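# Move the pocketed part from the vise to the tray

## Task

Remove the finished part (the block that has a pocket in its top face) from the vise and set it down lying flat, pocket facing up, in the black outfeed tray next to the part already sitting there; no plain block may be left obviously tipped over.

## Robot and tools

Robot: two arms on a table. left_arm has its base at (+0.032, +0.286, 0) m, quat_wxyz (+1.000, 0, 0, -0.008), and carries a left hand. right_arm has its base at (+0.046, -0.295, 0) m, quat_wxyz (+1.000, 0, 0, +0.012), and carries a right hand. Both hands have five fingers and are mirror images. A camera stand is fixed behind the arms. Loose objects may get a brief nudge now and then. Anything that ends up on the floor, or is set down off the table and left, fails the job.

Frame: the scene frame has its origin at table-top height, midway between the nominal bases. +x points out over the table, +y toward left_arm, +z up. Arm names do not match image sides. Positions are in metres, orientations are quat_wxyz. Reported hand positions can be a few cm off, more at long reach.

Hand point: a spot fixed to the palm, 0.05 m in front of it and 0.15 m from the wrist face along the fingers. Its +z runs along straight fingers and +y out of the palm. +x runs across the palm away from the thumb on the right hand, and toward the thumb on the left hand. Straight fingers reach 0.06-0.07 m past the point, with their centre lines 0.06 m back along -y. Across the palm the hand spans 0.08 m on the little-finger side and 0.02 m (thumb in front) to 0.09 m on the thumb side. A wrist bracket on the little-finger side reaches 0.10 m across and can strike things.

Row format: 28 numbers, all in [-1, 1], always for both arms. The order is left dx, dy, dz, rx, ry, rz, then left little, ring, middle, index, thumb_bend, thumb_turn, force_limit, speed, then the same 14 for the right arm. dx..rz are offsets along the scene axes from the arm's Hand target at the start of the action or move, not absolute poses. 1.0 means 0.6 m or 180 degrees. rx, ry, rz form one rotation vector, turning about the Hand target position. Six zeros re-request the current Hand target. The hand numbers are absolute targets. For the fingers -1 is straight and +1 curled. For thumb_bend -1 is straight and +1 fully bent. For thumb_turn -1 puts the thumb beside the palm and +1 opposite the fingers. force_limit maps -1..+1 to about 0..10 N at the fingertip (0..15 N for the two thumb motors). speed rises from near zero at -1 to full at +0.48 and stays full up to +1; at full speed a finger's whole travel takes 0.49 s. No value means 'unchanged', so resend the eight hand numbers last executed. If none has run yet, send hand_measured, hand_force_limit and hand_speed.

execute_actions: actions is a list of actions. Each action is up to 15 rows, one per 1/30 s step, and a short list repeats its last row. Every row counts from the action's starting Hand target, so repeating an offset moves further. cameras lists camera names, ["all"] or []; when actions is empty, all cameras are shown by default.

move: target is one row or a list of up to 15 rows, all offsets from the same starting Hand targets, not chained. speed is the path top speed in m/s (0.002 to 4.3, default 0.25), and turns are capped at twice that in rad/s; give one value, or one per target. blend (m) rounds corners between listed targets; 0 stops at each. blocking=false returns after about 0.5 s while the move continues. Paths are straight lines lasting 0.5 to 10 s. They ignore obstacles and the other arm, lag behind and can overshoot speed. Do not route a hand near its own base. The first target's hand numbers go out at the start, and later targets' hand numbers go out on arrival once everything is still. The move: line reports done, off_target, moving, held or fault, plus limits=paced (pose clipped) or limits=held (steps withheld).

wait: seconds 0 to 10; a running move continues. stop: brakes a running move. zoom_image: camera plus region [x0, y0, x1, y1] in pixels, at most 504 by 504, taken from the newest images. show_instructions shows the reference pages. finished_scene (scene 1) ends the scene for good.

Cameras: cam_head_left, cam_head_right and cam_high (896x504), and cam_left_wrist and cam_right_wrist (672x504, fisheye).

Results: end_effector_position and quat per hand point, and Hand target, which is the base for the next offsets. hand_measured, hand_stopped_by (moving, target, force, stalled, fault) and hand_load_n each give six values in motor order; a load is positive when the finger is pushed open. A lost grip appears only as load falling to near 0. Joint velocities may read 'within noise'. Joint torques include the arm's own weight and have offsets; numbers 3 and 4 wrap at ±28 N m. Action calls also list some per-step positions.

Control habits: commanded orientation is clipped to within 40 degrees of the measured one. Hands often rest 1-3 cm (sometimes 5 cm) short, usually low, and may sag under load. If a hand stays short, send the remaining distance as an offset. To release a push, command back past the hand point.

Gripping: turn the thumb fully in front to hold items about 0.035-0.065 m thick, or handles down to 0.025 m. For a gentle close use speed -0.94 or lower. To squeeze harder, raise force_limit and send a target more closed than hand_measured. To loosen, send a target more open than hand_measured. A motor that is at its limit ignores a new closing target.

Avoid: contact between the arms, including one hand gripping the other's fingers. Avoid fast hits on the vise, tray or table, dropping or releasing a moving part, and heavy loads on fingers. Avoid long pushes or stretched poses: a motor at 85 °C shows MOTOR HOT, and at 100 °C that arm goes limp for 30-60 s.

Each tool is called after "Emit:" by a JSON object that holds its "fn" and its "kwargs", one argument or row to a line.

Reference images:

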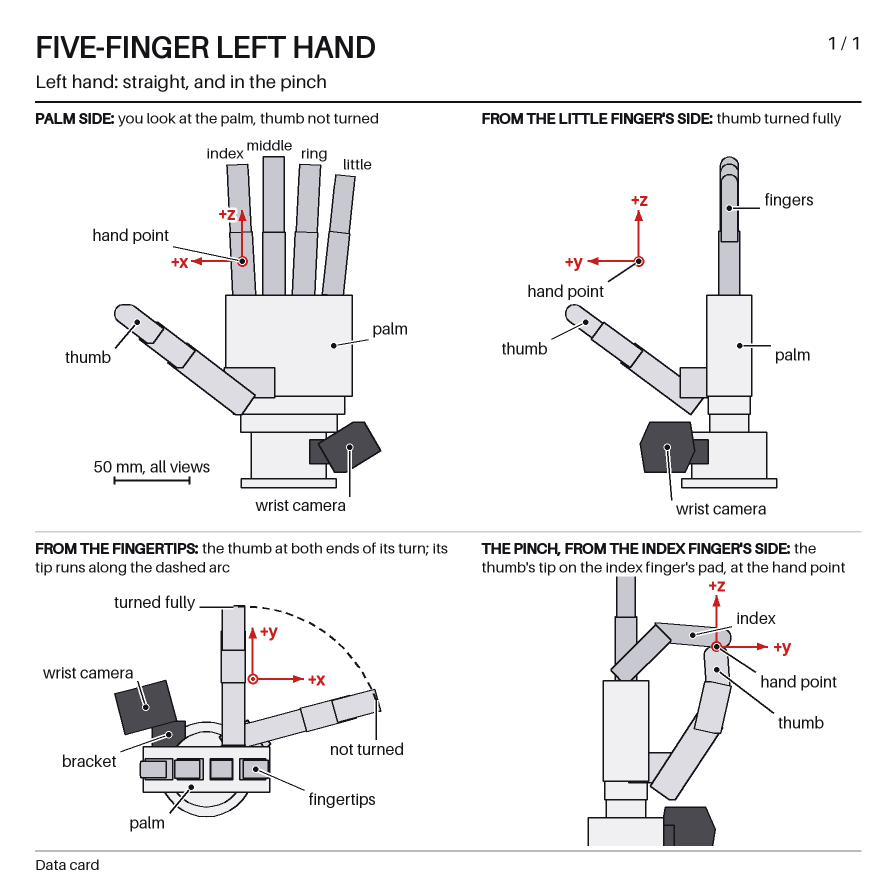

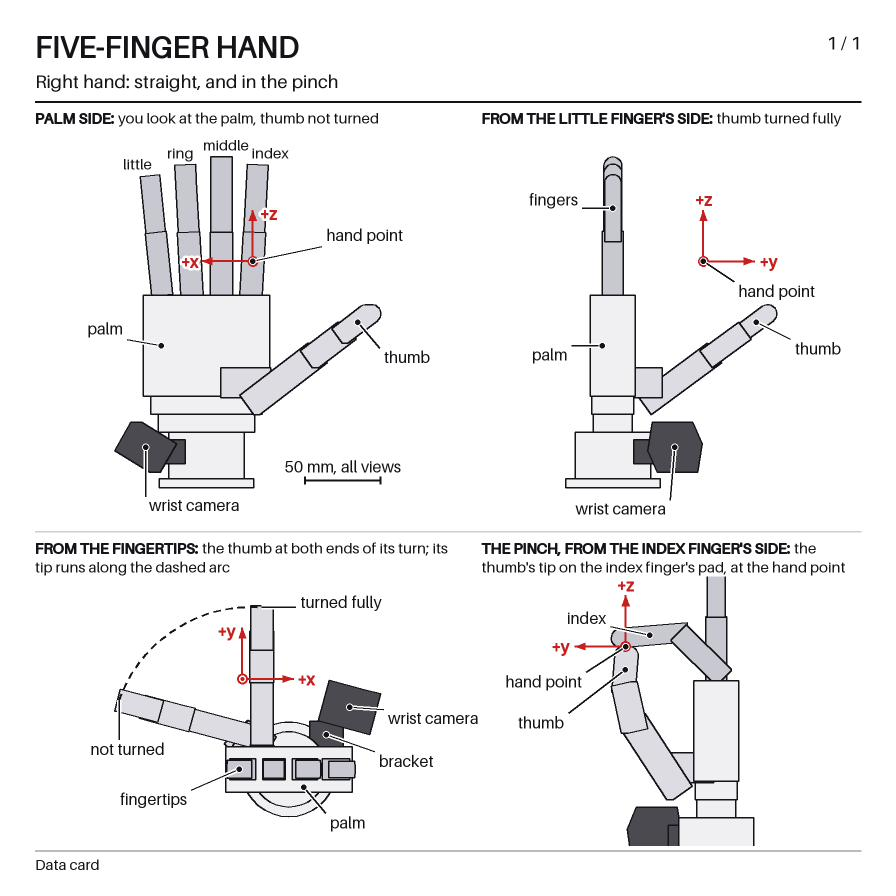

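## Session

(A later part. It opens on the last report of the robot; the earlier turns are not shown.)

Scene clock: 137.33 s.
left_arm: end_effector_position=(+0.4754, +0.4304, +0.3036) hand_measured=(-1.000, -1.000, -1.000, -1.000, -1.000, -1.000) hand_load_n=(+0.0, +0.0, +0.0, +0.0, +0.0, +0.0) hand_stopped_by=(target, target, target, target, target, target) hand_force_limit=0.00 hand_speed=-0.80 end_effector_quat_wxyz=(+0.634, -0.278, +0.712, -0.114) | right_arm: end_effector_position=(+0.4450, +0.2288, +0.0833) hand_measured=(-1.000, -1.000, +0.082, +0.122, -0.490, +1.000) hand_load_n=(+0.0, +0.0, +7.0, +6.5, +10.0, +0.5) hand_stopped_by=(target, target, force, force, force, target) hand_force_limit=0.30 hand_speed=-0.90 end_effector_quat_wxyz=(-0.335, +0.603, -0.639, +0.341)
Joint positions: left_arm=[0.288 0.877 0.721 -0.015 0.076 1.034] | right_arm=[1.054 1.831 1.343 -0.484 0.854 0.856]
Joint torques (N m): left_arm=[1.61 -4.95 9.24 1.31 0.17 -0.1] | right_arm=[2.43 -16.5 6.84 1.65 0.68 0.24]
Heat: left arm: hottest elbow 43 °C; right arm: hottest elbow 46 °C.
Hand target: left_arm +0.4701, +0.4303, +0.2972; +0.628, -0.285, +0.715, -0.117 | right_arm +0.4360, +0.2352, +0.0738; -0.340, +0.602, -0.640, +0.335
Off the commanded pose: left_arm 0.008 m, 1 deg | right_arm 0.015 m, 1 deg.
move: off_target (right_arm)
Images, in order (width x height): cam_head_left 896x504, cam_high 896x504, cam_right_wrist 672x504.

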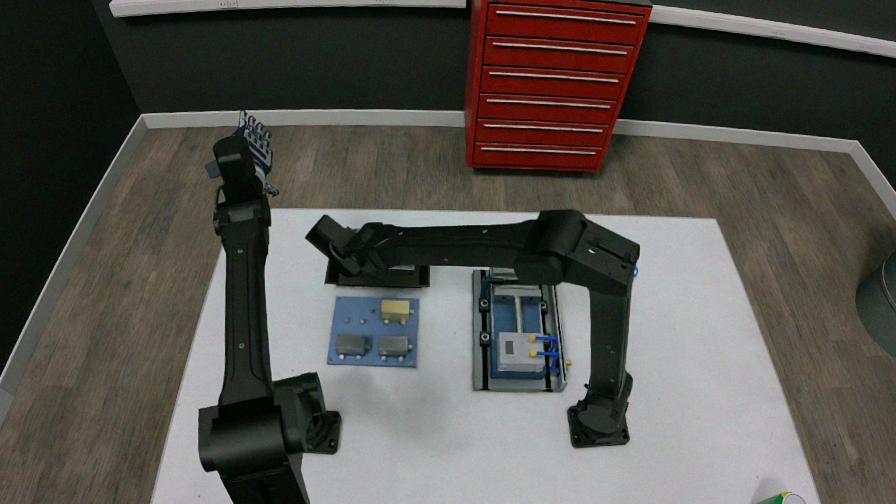

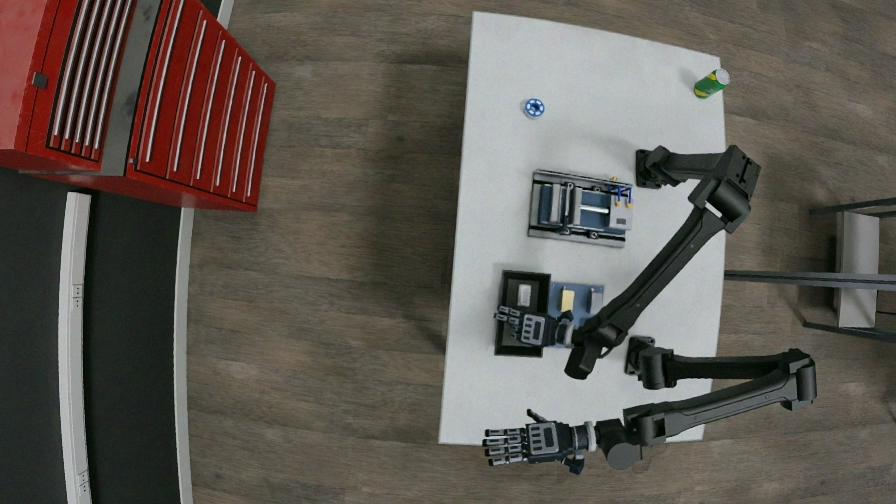

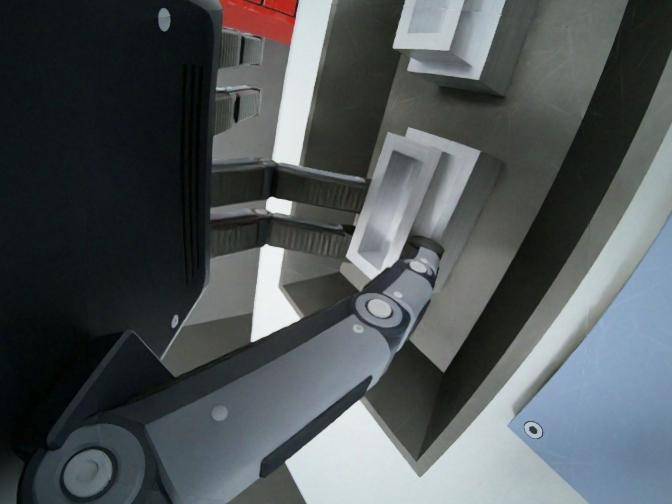

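Emit:
{"fn": "move", "kwargs": {
  "target": [0,0,0,0,0,0, -1,-1,-1,-1,-1,-1,0,-0.8, 0.015,0.0,-0.045,0.0,0.0,0,-1,-1,0.4,0.4,-0.35,1,0.3,-0.9],
  "cameras": ["cam_high","cam_head_left","cam_head_right","cam_right_wrist"],
  "speed": 0.05
}}

Emit:
{"fn": "zoom_image", "kwargs": {
  "camera": "cam_high",
  "region": [480, 250, 620, 370]
}}

Emit:
{"fn": "zoom_image", "kwargs": {
  "camera": "cam_right_wrist",
  "region": [250, 60, 550, 360]
}}

Emit:
{"fn": "zoom_image", "kwargs": {
  "camera": "cam_head_left",
  "region": [320, 200, 460, 312]
}}

Scene clock: 140.97 s.
left_arm: end_effector_position=(+0.4754, +0.4304, +0.3036) hand_measured=(-1.000, -1.000, -1.000, -1.000, -1.000, -1.000) hand_load_n=(+0.0, +0.0, +0.0, +0.0, +0.0, +0.0) hand_stopped_by=(target, target, target, target, target, target) hand_force_limit=0.00 hand_speed=-0.80 end_effector_quat_wxyz=(+0.634, -0.278, +0.712, -0.114) | right_arm: end_effector_position=(+0.4505, +0.2388, +0.0809) hand_measured=(-1.000, -1.000, +0.082, +0.122, -0.490, +1.000) hand_load_n=(+0.0, +0.0, +5.0, +7.0, +9.5, +0.5) hand_stopped_by=(target, target, force, force, force, target) hand_force_limit=0.30 hand_speed=-0.90 end_effector_quat_wxyz=(+0.357, -0.591, +0.642, -0.334)
Joint positions: left_arm=[0.288 0.877 0.721 -0.015 0.076 1.034] | right_arm=[1.054 1.843 1.333 -0.409 0.855 0.856]
Joint torques (N m): left_arm=[1.61 -5.01 9.25 1.35 0.17 -0.11] | right_arm=[1.55 -14.45 6.15 1.57 0.28 0.11]
Heat: left arm: hottest elbow 43 °C; right arm: hottest elbow 45 °C.
Hand target: left_arm +0.4701, +0.4303, +0.2972; +0.628, -0.285, +0.715, -0.117 | right_arm +0.4450, +0.2352, +0.0468; -0.340, +0.602, -0.640, +0.334
Off the commanded pose: left_arm 0.008 m, 1 deg | right_arm 0.035 m, 2 deg.
move: off_target (right_arm)
Images, in order (width x height): cam_head_left 896x504, cam_head_right 896x504, cam_high 896x504, cam_right_wrist 672x504.

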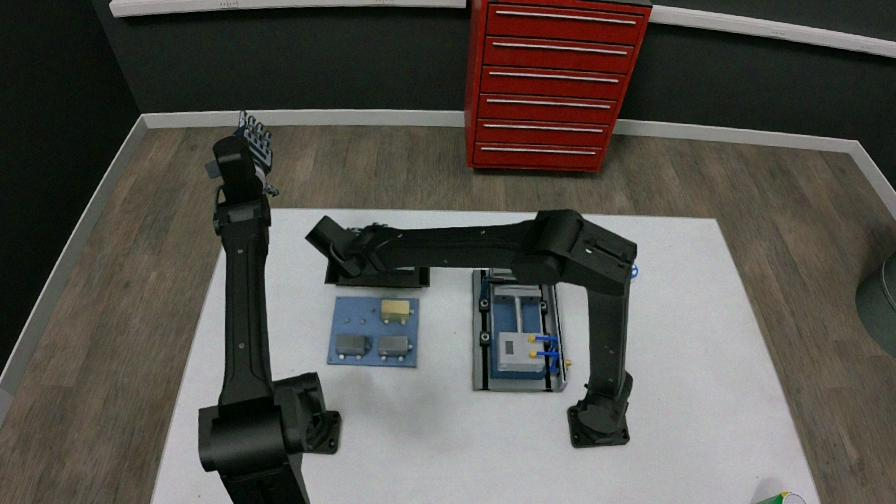

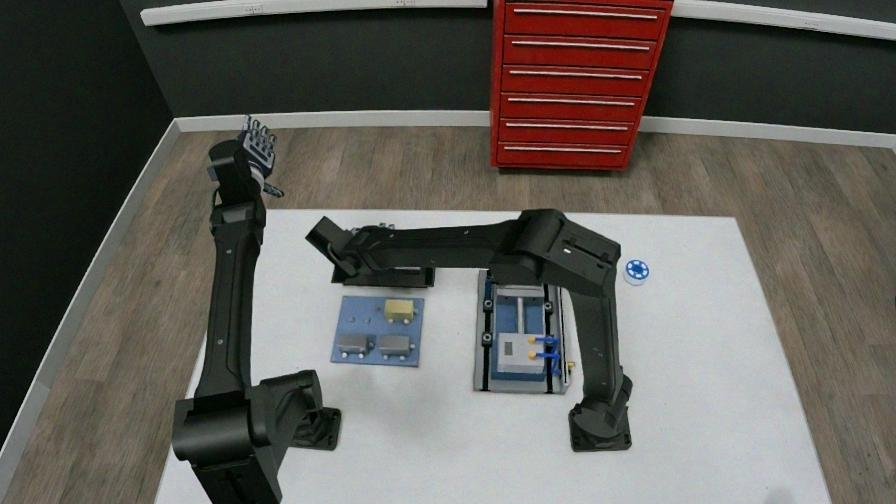

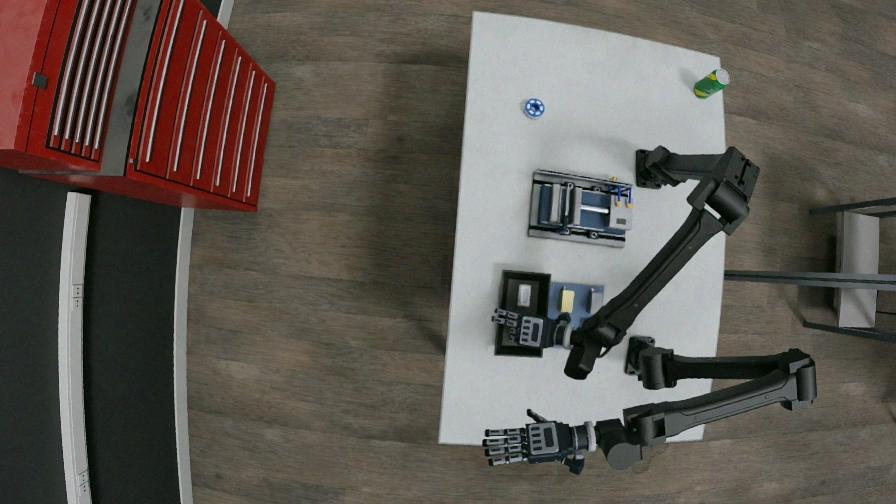

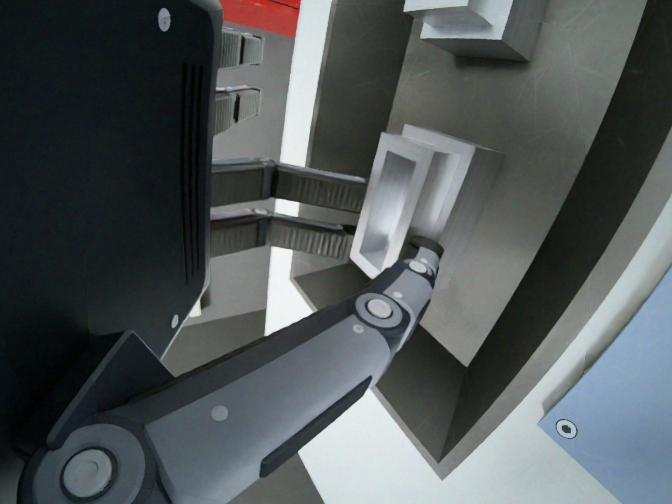

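Scaled by 3.600 from the camera's 896x504 image, which has a finer 1280x720 frame.

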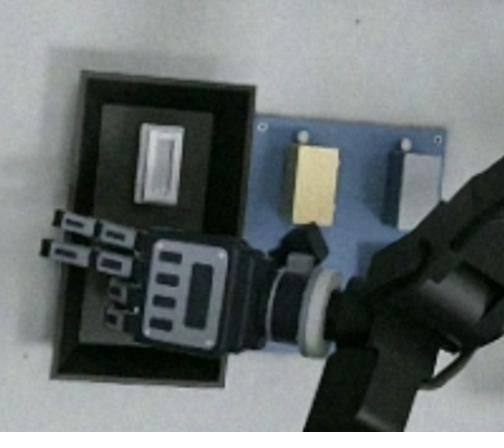

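Scaled by 1.680 from the camera's 672x504 image, which has a finer 960x720 frame.

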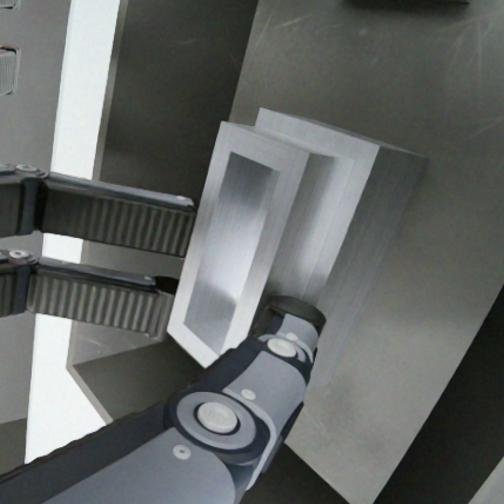

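Scaled by 3.600 from the camera's 896x504 image, which has a finer 1280x720 frame.

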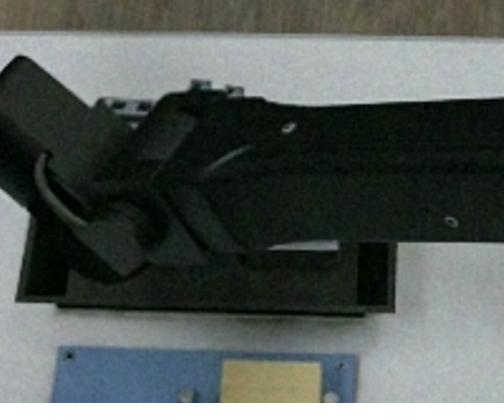

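Emit:
{"fn": "zoom_image", "kwargs": {
  "camera": "cam_right_wrist",
  "region": [300, 0, 560, 260]
}}

Scaled by 1.938 from the camera's 672x504 image, which has a finer 960x720 frame.

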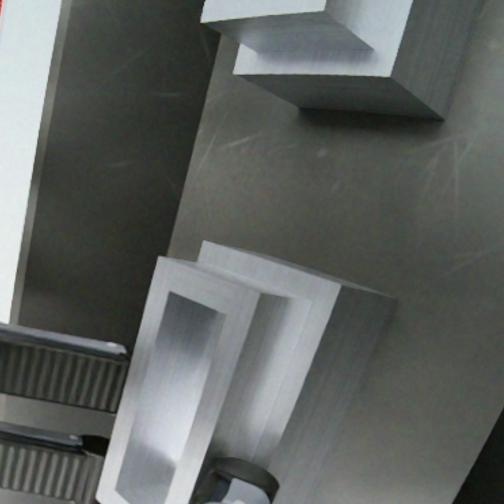

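Emit:
{"fn": "move", "kwargs": {
  "target": [0,0,0,0,0,0, -1,-1,-1,-1,-1,-1,0,-0.8, 0.0,0.0,0.04,0.0,0.0,0,-1,-1,0.4,0.4,-0.35,1,0.3,-0.9],
  "cameras": ["cam_right_wrist"],
  "speed": 0.05
}}

Emit:
{"fn": "zoom_image", "kwargs": {
  "camera": "cam_right_wrist",
  "region": [300, 0, 560, 260]
}}

Scene clock: 147.93 s.
left_arm: end_effector_position=(+0.4754, +0.4304, +0.3036) hand_measured=(-1.000, -1.000, -1.000, -1.000, -1.000, -1.000) hand_load_n=(+0.0, +0.0, +0.0, +0.0, +0.0, +0.0) hand_stopped_by=(target, target, target, target, target, target) hand_force_limit=0.00 hand_speed=-0.80 end_effector_quat_wxyz=(+0.634, -0.278, +0.712, -0.114) | right_arm: end_effector_position=(+0.4490, +0.2358, +0.0801) hand_measured=(-1.000, -1.000, +0.082, +0.122, -0.490, +1.000) hand_load_n=(+0.0, -0.5, +5.5, +6.5, +10.0, +1.5) hand_stopped_by=(target, target, force, force, force, target) hand_force_limit=0.30 hand_speed=-0.90 end_effector_quat_wxyz=(+0.352, -0.594, +0.641, -0.336)
Joint positions: left_arm=[0.288 0.877 0.721 -0.015 0.076 1.034] | right_arm=[1.054 1.841 1.333 -0.426 0.855 0.857]
Joint torques (N m): left_arm=[1.73 -4.95 9.28 1.31 0.16 -0.1] | right_arm=[1.55 -16.73 8.25 0.39 0.31 0.1]
Heat: left arm: hottest elbow 43 °C; right arm: hottest elbow 44 °C.
Hand target: left_arm +0.4701, +0.4303, +0.2972; +0.628, -0.285, +0.715, -0.117 | right_arm +0.4450, +0.2352, +0.0708; -0.340, +0.602, -0.640, +0.334
Off the commanded pose: left_arm 0.008 m, 1 deg | right_arm 0.010 m, 2 deg.
move: done
Images, in order (width x height): cam_right_wrist 672x504.

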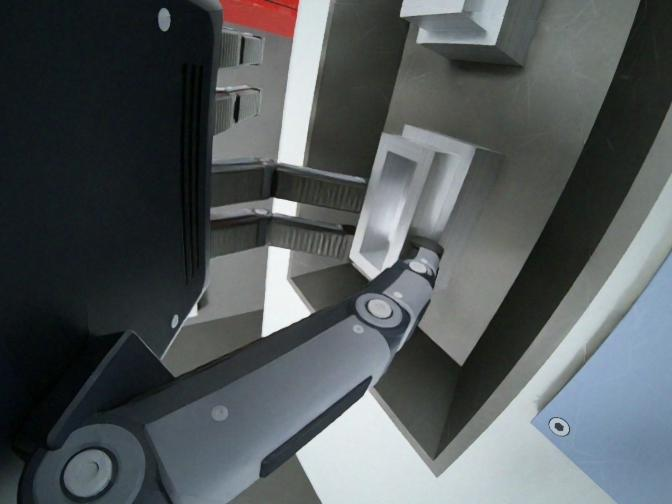

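Scaled by 1.938 from the camera's 672x504 image, which has a finer 960x720 frame.

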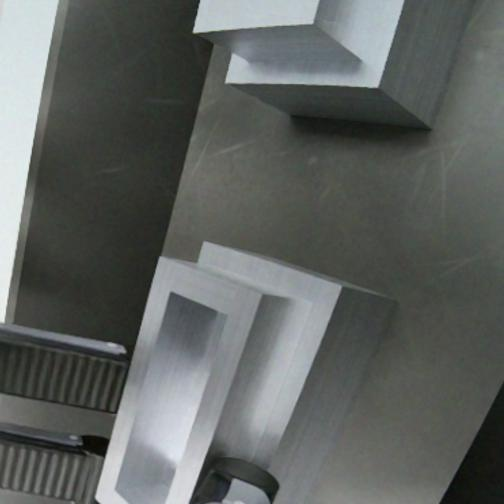

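Emit:
{"fn": "move", "kwargs": {
  "target": [
    [0,0,0,0,0,0, -1,-1,-1,-1,-1,-1,0,-0.8, 0.0,0.0,-0.012,0.0,0.0,0,-1,-1,0.4,0.4,-0.35,1,0.3,-0.9]
  ],
  "cameras": ["cam_right_wrist"],
  "speed": 0.05
}}

Emit:
{"fn": "move", "kwargs": {
  "target": [
    [0,0,0,0,0,0, -1,-1,-1,-1,-1,-1,0,-0.8, 0.0,0.0,0.0,0.0,0.0,0,-1,-1,0.0,0.0,-0.6,1,0.3,-0.9]
  ],
  "cameras": ["cam_right_wrist"],
  "speed": 0.05
}}

Emit:
{"fn": "zoom_image", "kwargs": {
  "camera": "cam_right_wrist",
  "region": [300, 0, 560, 260]
}}

Scene clock: 151.37 s.
left_arm: end_effector_position=(+0.4754, +0.4304, +0.3036) hand_measured=(-1.000, -1.000, -1.000, -1.000, -1.000, -1.000) hand_load_n=(+0.0, +0.0, -0.5, +0.0, +0.0, +0.0) hand_stopped_by=(target, target, target, target, target, target) hand_force_limit=0.00 hand_speed=-0.80 end_effector_quat_wxyz=(+0.634, -0.278, +0.712, -0.114) | right_arm: end_effector_position=(+0.4490, +0.2359, +0.0801) hand_measured=(-1.000, -1.000, +0.082, +0.122, -0.490, +1.000) hand_load_n=(+0.0, +0.0, +5.5, +6.5, +10.0, +1.0) hand_stopped_by=(target, target, force, force, force, target) hand_force_limit=0.30 hand_speed=-0.90 end_effector_quat_wxyz=(+0.352, -0.594, +0.641, -0.336)
Joint positions: left_arm=[0.288 0.877 0.721 -0.015 0.076 1.034] | right_arm=[1.054 1.841 1.333 -0.426 0.855 0.857]
Joint torques (N m): left_arm=[1.73 -5.01 9.26 1.31 0.17 -0.1] | right_arm=[1.14 -16.15 7.58 0.85 0.29 0.07]
Heat: left arm: hottest elbow 43 °C; right arm: hottest elbow 44 °C.
Hand target: left_arm +0.4701, +0.4303, +0.2972; +0.628, -0.285, +0.715, -0.117 | right_arm +0.4450, +0.2352, +0.0636; -0.340, +0.602, -0.640, +0.334
Off the commanded pose: left_arm 0.008 m, 1 deg | right_arm 0.017 m, 2 deg.
move: off_target (right_arm)
Images, in order (width x height): cam_right_wrist 672x504.

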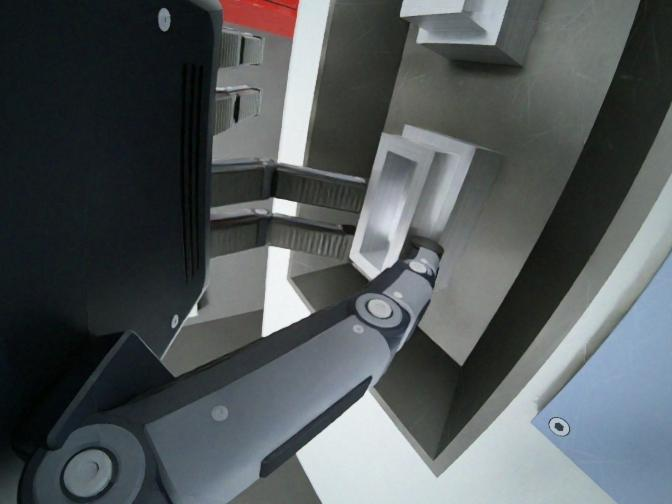

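Scene clock: 152.40 s.
left_arm: end_effector_position=(+0.4754, +0.4304, +0.3036) hand_measured=(-1.000, -1.000, -1.000, -1.000, -1.000, -1.000) hand_load_n=(+0.0, +0.0, +0.0, +0.0, +0.0, +0.0) hand_stopped_by=(target, target, target, target, target, target) hand_force_limit=0.00 hand_speed=-0.80 end_effector_quat_wxyz=(+0.634, -0.278, +0.712, -0.114) | right_arm: end_effector_position=(+0.4478, +0.2363, +0.0730) hand_measured=(-1.000, -1.000, +0.000, +0.000, -0.600, +1.000) hand_load_n=(-0.5, +0.0, +0.0, +0.0, +0.0, +0.0) hand_stopped_by=(target, target, target, target, target, target) hand_force_limit=0.30 hand_speed=-0.90 end_effector_quat_wxyz=(+0.347, -0.598, +0.641, -0.334)
Joint positions: left_arm=[0.288 0.877 0.721 -0.015 0.076 1.034] | right_arm=[1.054 1.851 1.333 -0.426 0.848 0.857]
Joint torques (N m): left_arm=[1.85 -5.01 9.26 1.29 0.17 -0.1] | right_arm=[1.61 -16.79 7.56 0.85 0.54 0.06]
Heat: left arm: hottest elbow 43 °C; right arm: hottest elbow 44 °C.
Hand target: left_arm +0.4701, +0.4303, +0.2972; +0.628, -0.285, +0.715, -0.117 | right_arm +0.4450, +0.2353, +0.0636; -0.340, +0.602, -0.640, +0.334
Off the commanded pose: left_arm 0.008 m, 1 deg | right_arm 0.010 m, 1 deg.
move: done
Images, in order (width x height): cam_right_wrist 672x504.

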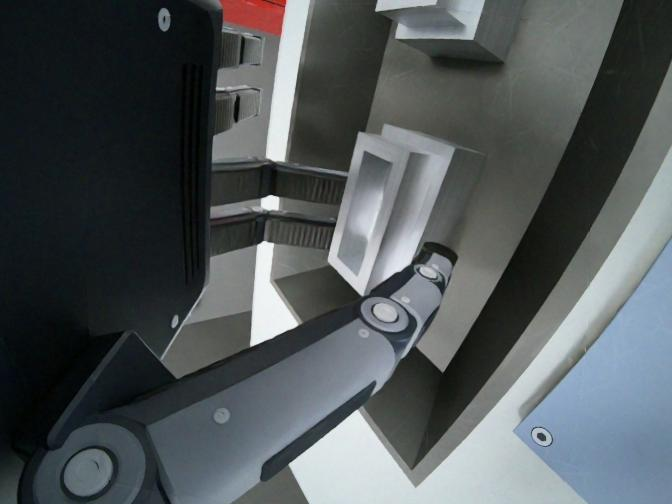

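Scaled by 1.938 from the camera's 672x504 image, which has a finer 960x720 frame.

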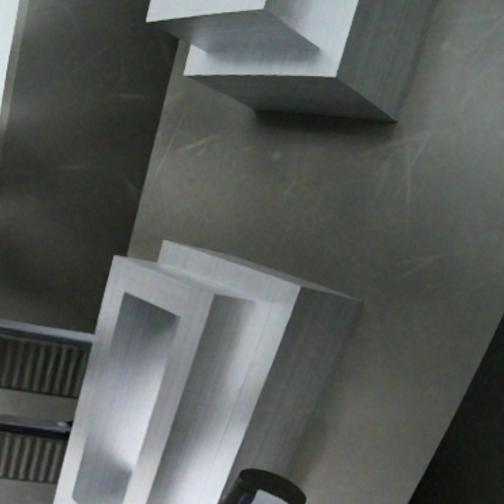

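Emit:
{"fn": "move", "kwargs": {
  "target": [
    [0,0,0,0,0,0, -1,-1,-1,-1,-1,-1,0,-0.8, 0.0,0.0,0.0,0.0,0.0,0,-1,-1,-0.1,-0.1,-0.85,1,0.3,-0.7]
  ],
  "cameras": ["cam_right_wrist"],
  "speed": 0.05
}}

Emit:
{"fn": "move", "kwargs": {
  "target": [
    [0,0,0,0,0,0, -1,-1,-1,-1,-1,-1,0,-0.8, 0.006,0.01,0.05,0.0,0.0,0,-1,-1,-0.1,-0.1,-0.85,1,0.3,-0.7]
  ],
  "cameras": ["cam_right_wrist","cam_high"],
  "speed": 0.05
}}

Scene clock: 154.17 s.
left_arm: end_effector_position=(+0.4754, +0.4304, +0.3036) hand_measured=(-1.000, -1.000, -1.000, -1.000, -1.000, -1.000) hand_load_n=(+0.0, +0.0, +0.0, +0.0, +0.0, +0.0) hand_stopped_by=(target, target, target, target, target, target) hand_force_limit=0.00 hand_speed=-0.80 end_effector_quat_wxyz=(+0.634, -0.278, +0.712, -0.114) | right_arm: end_effector_position=(+0.4478, +0.2363, +0.0730) hand_measured=(-1.000, -1.000, -0.100, -0.100, -0.850, +1.000) hand_load_n=(+0.0, +0.0, +0.0, +0.0, +0.0, +0.0) hand_stopped_by=(target, target, target, target, target, target) hand_force_limit=0.30 hand_speed=-0.70 end_effector_quat_wxyz=(+0.347, -0.598, +0.641, -0.334)
Joint positions: left_arm=[0.288 0.877 0.721 -0.015 0.076 1.034] | right_arm=[1.054 1.851 1.333 -0.426 0.848 0.857]
Joint torques (N m): left_arm=[1.73 -5.01 9.26 1.32 0.17 -0.1] | right_arm=[1.67 -16.97 7.47 0.9 0.6 0.07]
Heat: left arm: hottest elbow 43 °C; right arm: hottest elbow 44 °C.
Hand target: left_arm +0.4701, +0.4303, +0.2972; +0.628, -0.285, +0.715, -0.117 | right_arm +0.4450, +0.2352, +0.0636; -0.340, +0.602, -0.640, +0.334
Off the commanded pose: left_arm 0.008 m, 1 deg | right_arm 0.010 m, 1 deg.
move: done
Images, in order (width x height): cam_right_wrist 672x504.

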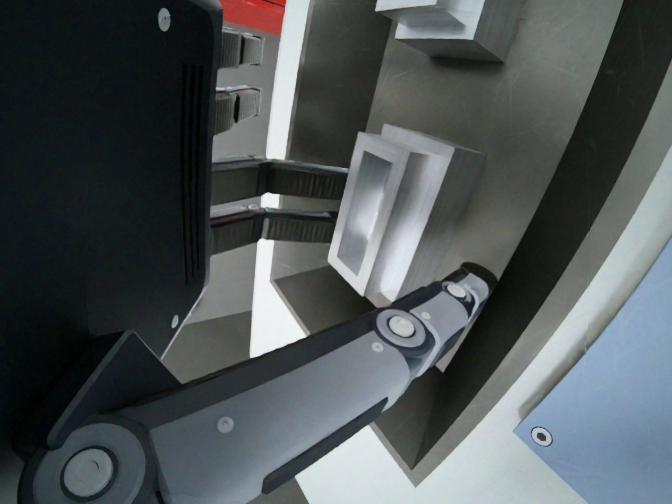

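Scene clock: 155.17 s.
left_arm: end_effector_position=(+0.4754, +0.4304, +0.3036) hand_measured=(-1.000, -1.000, -1.000, -1.000, -1.000, -1.000) hand_load_n=(+0.0, +0.0, +0.0, +0.0, +0.0, +0.0) hand_stopped_by=(target, target, target, target, target, target) hand_force_limit=0.00 hand_speed=-0.80 end_effector_quat_wxyz=(+0.634, -0.278, +0.712, -0.114) | right_arm: end_effector_position=(+0.4424, +0.2263, +0.0684) hand_measured=(-1.000, -1.000, -0.100, -0.100, -0.850, +1.000) hand_load_n=(+0.0, +0.0, +0.0, -0.5, -2.5, +1.0) hand_stopped_by=(target, target, target, target, target, target) hand_force_limit=0.30 hand_speed=-0.70 end_effector_quat_wxyz=(-0.323, +0.610, -0.637, +0.342)
Joint positions: left_arm=[0.288 0.877 0.721 -0.015 0.076 1.034] | right_arm=[1.054 1.85 1.34 -0.492 0.847 0.859]
Joint torques (N m): left_arm=[1.67 -4.95 9.31 1.33 0.17 -0.1] | right_arm=[1.44 -19.25 11.03 0.49 0.59 0.05]
Heat: left arm: hottest elbow 43 °C; right arm: hottest elbow 44 °C.
Hand target: left_arm +0.4701, +0.4303, +0.2972; +0.628, -0.285, +0.715, -0.117 | right_arm +0.4486, +0.2412, +0.0937; -0.340, +0.602, -0.640, +0.334
Off the commanded pose: left_arm 0.008 m, 1 deg | right_arm 0.030 m, 2 deg.
move: off_target (right_arm)
Images, in order (width x height): cam_high 896x504, cam_right_wrist 672x504.

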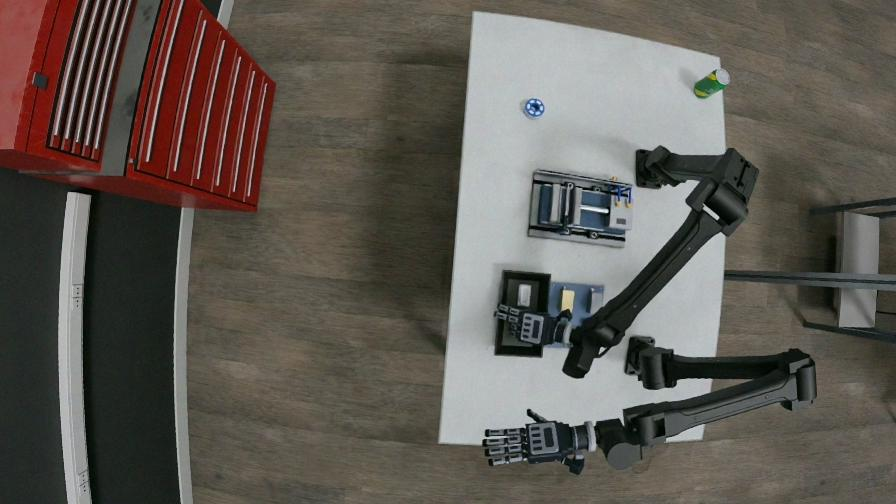

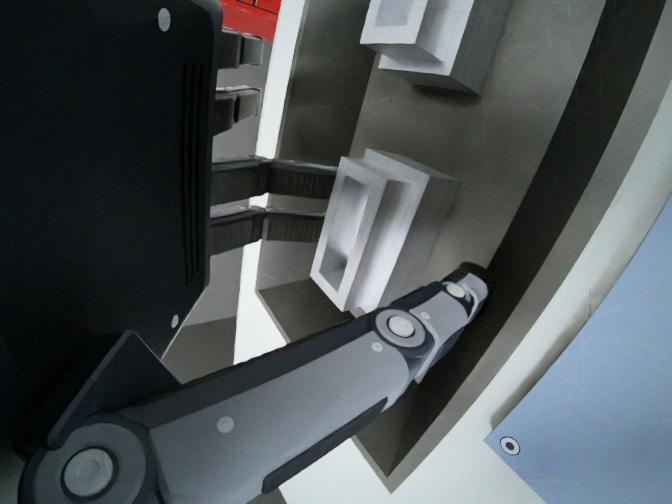

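Emit:
{"fn": "move", "kwargs": {
  "target": [
    [0,0,0,0,0,0, -1,-1,-1,-1,-1,-1,0,-0.8, 0.015,0.01,0.03,0.0,-0.008,0,-1,-1,-0.15,-0.15,-0.8,1,0.3,-0.7]
  ],
  "cameras": ["cam_right_wrist"],
  "speed": 0.05
}}

Scene clock: 156.60 s.
left_arm: end_effector_position=(+0.4754, +0.4304, +0.3036) hand_measured=(-1.000, -1.000, -1.000, -1.000, -1.000, -1.000) hand_load_n=(+0.0, +0.0, +0.0, +0.0, +0.0, +0.0) hand_stopped_by=(target, target, target, target, target, target) hand_force_limit=0.00 hand_speed=-0.80 end_effector_quat_wxyz=(+0.634, -0.278, +0.712, -0.114) | right_arm: end_effector_position=(+0.4462, +0.2290, +0.0782) hand_measured=(-1.000, -1.000, -0.150, -0.150, -0.800, +1.000) hand_load_n=(+0.0, +0.0, +0.0, +0.0, +0.0, +0.0) hand_stopped_by=(target, target, target, target, target, target) hand_force_limit=0.30 hand_speed=-0.70 end_effector_quat_wxyz=(-0.325, +0.608, -0.636, +0.347)
Joint positions: left_arm=[0.288 0.877 0.721 -0.015 0.076 1.034] | right_arm=[1.054 1.848 1.362 -0.509 0.859 0.853]
Joint torques (N m): left_arm=[1.55 -4.95 9.28 1.29 0.16 -0.11] | right_arm=[1.14 -19.14 12.1 0.81 0.83 -0.09]
Heat: left arm: hottest elbow 43 °C; right arm: hottest elbow 44 °C.
Hand target: left_arm +0.4701, +0.4303, +0.2972; +0.628, -0.285, +0.715, -0.117 | right_arm +0.4576, +0.2472, +0.1118; -0.348, +0.598, -0.636, +0.342
Off the commanded pose: left_arm 0.008 m, 1 deg | right_arm 0.040 m, 3 deg.
move: off_target (right_arm)
Images, in order (width x height): cam_right_wrist 672x504.

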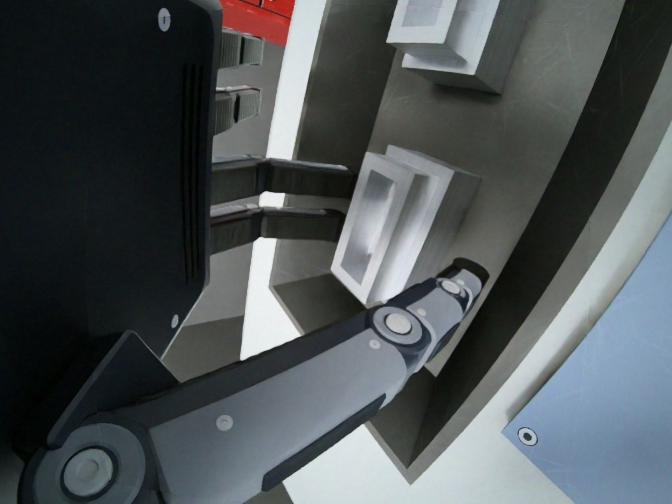

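Emit:
{"fn": "move", "kwargs": {
  "target": [
    [0,0,0,0,0,0, -1,-1,-1,-1,-1,-1,0,-0.8, 0.0,0.0,0.1,0.0,0,0,-1,-1,-0.15,-0.15,-0.8,1,0.3,-0.7],
    [0,0,0,0,0,0, -1,-1,-1,-1,-1,-1,0,-0.8, -0.05,-0.05,0.3,0.0,0,0,-1,-1,-0.15,-0.15,-0.8,1,0.3,-0.7]
  ],
  "cameras": ["cam_right_wrist","cam_high"],
  "speed": [0.06,0.12]
}}

Scene clock: 160.07 s.
left_arm: end_effector_position=(+0.4754, +0.4304, +0.3036) hand_measured=(-1.000, -1.000, -1.000, -1.000, -1.000, -1.000) hand_load_n=(+0.0, +0.0, +0.0, +0.0, +0.0, +0.0) hand_stopped_by=(target, target, target, target, target, target) hand_force_limit=0.00 hand_speed=-0.80 end_effector_quat_wxyz=(+0.634, -0.278, +0.712, -0.114) | right_arm: end_effector_position=(+0.4276, +0.1993, +0.2588) hand_measured=(-1.000, -1.000, -0.150, -0.150, -0.800, +1.000) hand_load_n=(+0.0, +0.0, +0.0, +0.0, +0.0, +0.0) hand_stopped_by=(target, target, target, target, target, target) hand_force_limit=0.30 hand_speed=-0.70 end_effector_quat_wxyz=(-0.319, +0.612, -0.631, +0.353)
Joint positions: left_arm=[0.288 0.877 0.721 -0.015 0.076 1.034] | right_arm=[1.061 1.641 1.577 -0.948 0.871 0.851]
Joint torques (N m): left_arm=[1.73 -4.95 9.26 1.29 0.18 -0.1] | right_arm=[2.14 -16.73 13.39 0.85 0.81 0.13]
Heat: left arm: hottest elbow 43 °C; right arm: hottest elbow 45 °C.
Hand target: left_arm +0.4701, +0.4303, +0.2972; +0.628, -0.285, +0.715, -0.117 | right_arm +0.4276, +0.2172, +0.2917; -0.348, +0.598, -0.636, +0.342
Off the commanded pose: left_arm 0.008 m, 1 deg | right_arm 0.038 m, 4 deg.
move: off_target (right_arm)
Images, in order (width x height): cam_high 896x504, cam_right_wrist 672x504.

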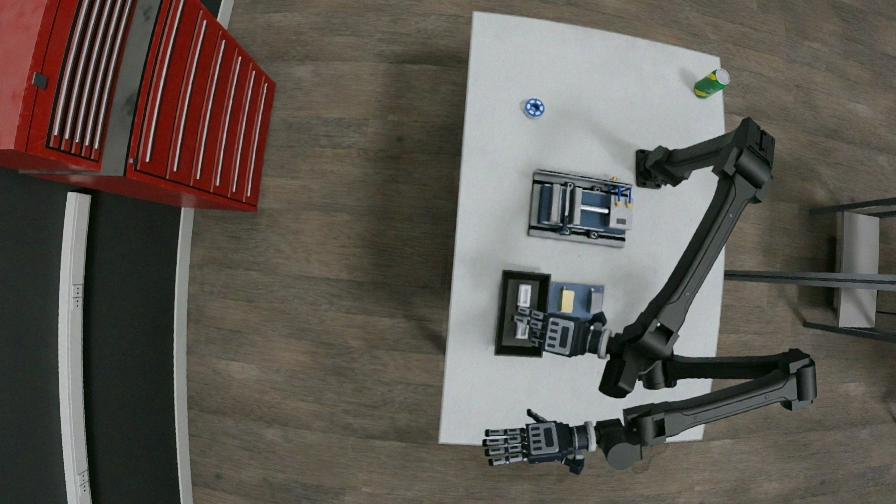

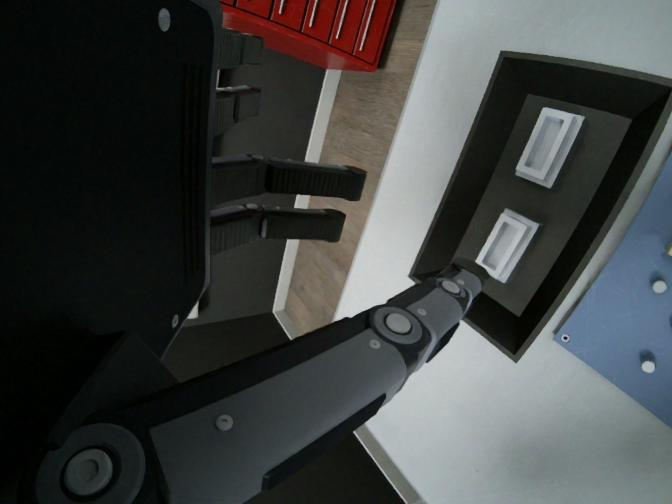

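Emit:
{"fn": "move", "kwargs": {
  "target": [0,0,0,0,0,0, -1,-1,-1,-1,-1,-1,0,-0.8, -0.1,-0.6,0.05,0.0,0,0,-1,-1,-0.15,-0.15,-0.8,1,0.3,-0.7],
  "cameras": ["cam_high","cam_head_left"],
  "speed": 0.2
}}

Emit:
{"fn": "zoom_image", "kwargs": {
  "camera": "cam_head_left",
  "region": [315, 220, 445, 380]
}}

Scene clock: 163.23 s.
left_arm: end_effector_position=(+0.4754, +0.4304, +0.3036) hand_measured=(-1.000, -1.000, -1.000, -1.000, -1.000, -1.000) hand_load_n=(+0.0, +0.0, +0.0, +0.0, +0.0, +0.0) hand_stopped_by=(target, target, target, target, target, target) hand_force_limit=0.00 hand_speed=-0.80 end_effector_quat_wxyz=(+0.634, -0.278, +0.712, -0.114) | right_arm: end_effector_position=(+0.3668, -0.1398, +0.3304) hand_measured=(-1.000, -1.000, -0.150, -0.150, -0.800, +1.000) hand_load_n=(+0.0, +0.0, +0.0, +0.0, +0.0, +0.0) hand_stopped_by=(target, target, target, target, target, target) hand_force_limit=0.30 hand_speed=-0.70 end_effector_quat_wxyz=(+0.357, -0.592, +0.638, -0.340)
Joint positions: left_arm=[0.288 0.877 0.721 -0.015 0.076 1.034] | right_arm=[0.566 0.743 0.972 -0.857 0.508 0.402]
Joint torques (N m): left_arm=[1.79 -5.01 9.2 1.31 0.16 -0.1] | right_arm=[0.5 -2.96 8.27 1.66 0.3 -0.09]
Heat: left arm: hottest elbow 43 °C; right arm: hottest elbow 45 °C.
Hand target: left_arm +0.4701, +0.4303, +0.2972; +0.628, -0.285, +0.715, -0.117 | right_arm +0.3676, -0.1427, +0.3218; -0.348, +0.598, -0.636, +0.342
Off the commanded pose: left_arm 0.008 m, 1 deg | right_arm 0.009 m, 1 deg.
move: done
Images, in order (width x height): cam_head_left 896x504, cam_high 896x504.

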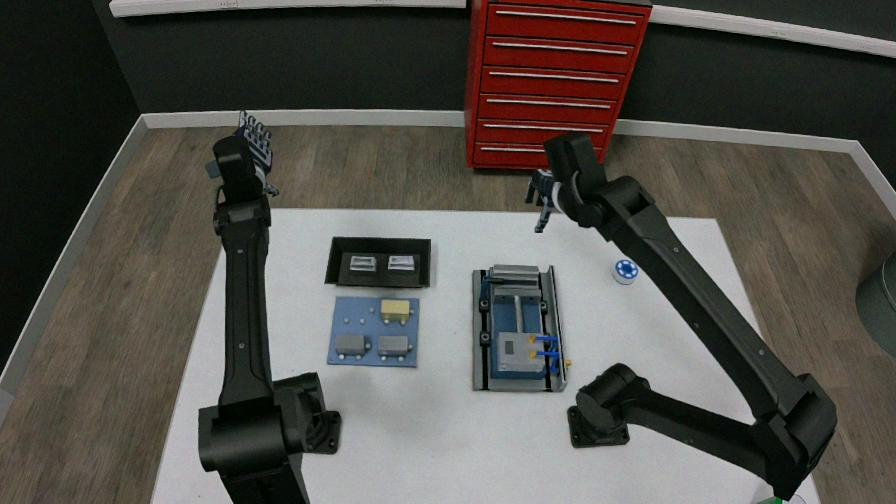

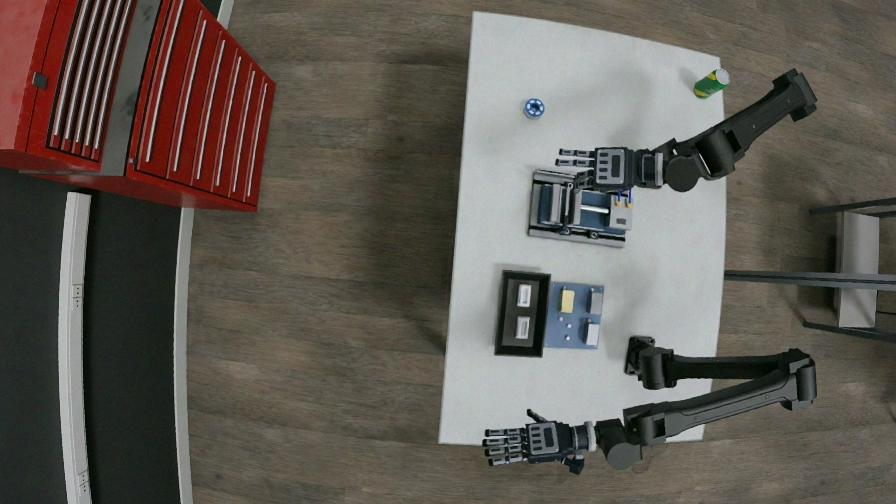

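Scaled by 3.150 from the camera's 896x504 image, which has a finer 1280x720 frame.

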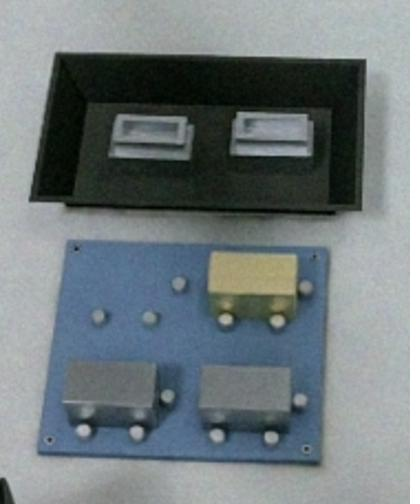

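The finished part is lying flat in the tray, pocket up, beside the existing one. The plain blocks are still standing where they were.

Emit:
{"fn": "finished_scene", "kwargs": {

}}

The scene is finished: the task was done.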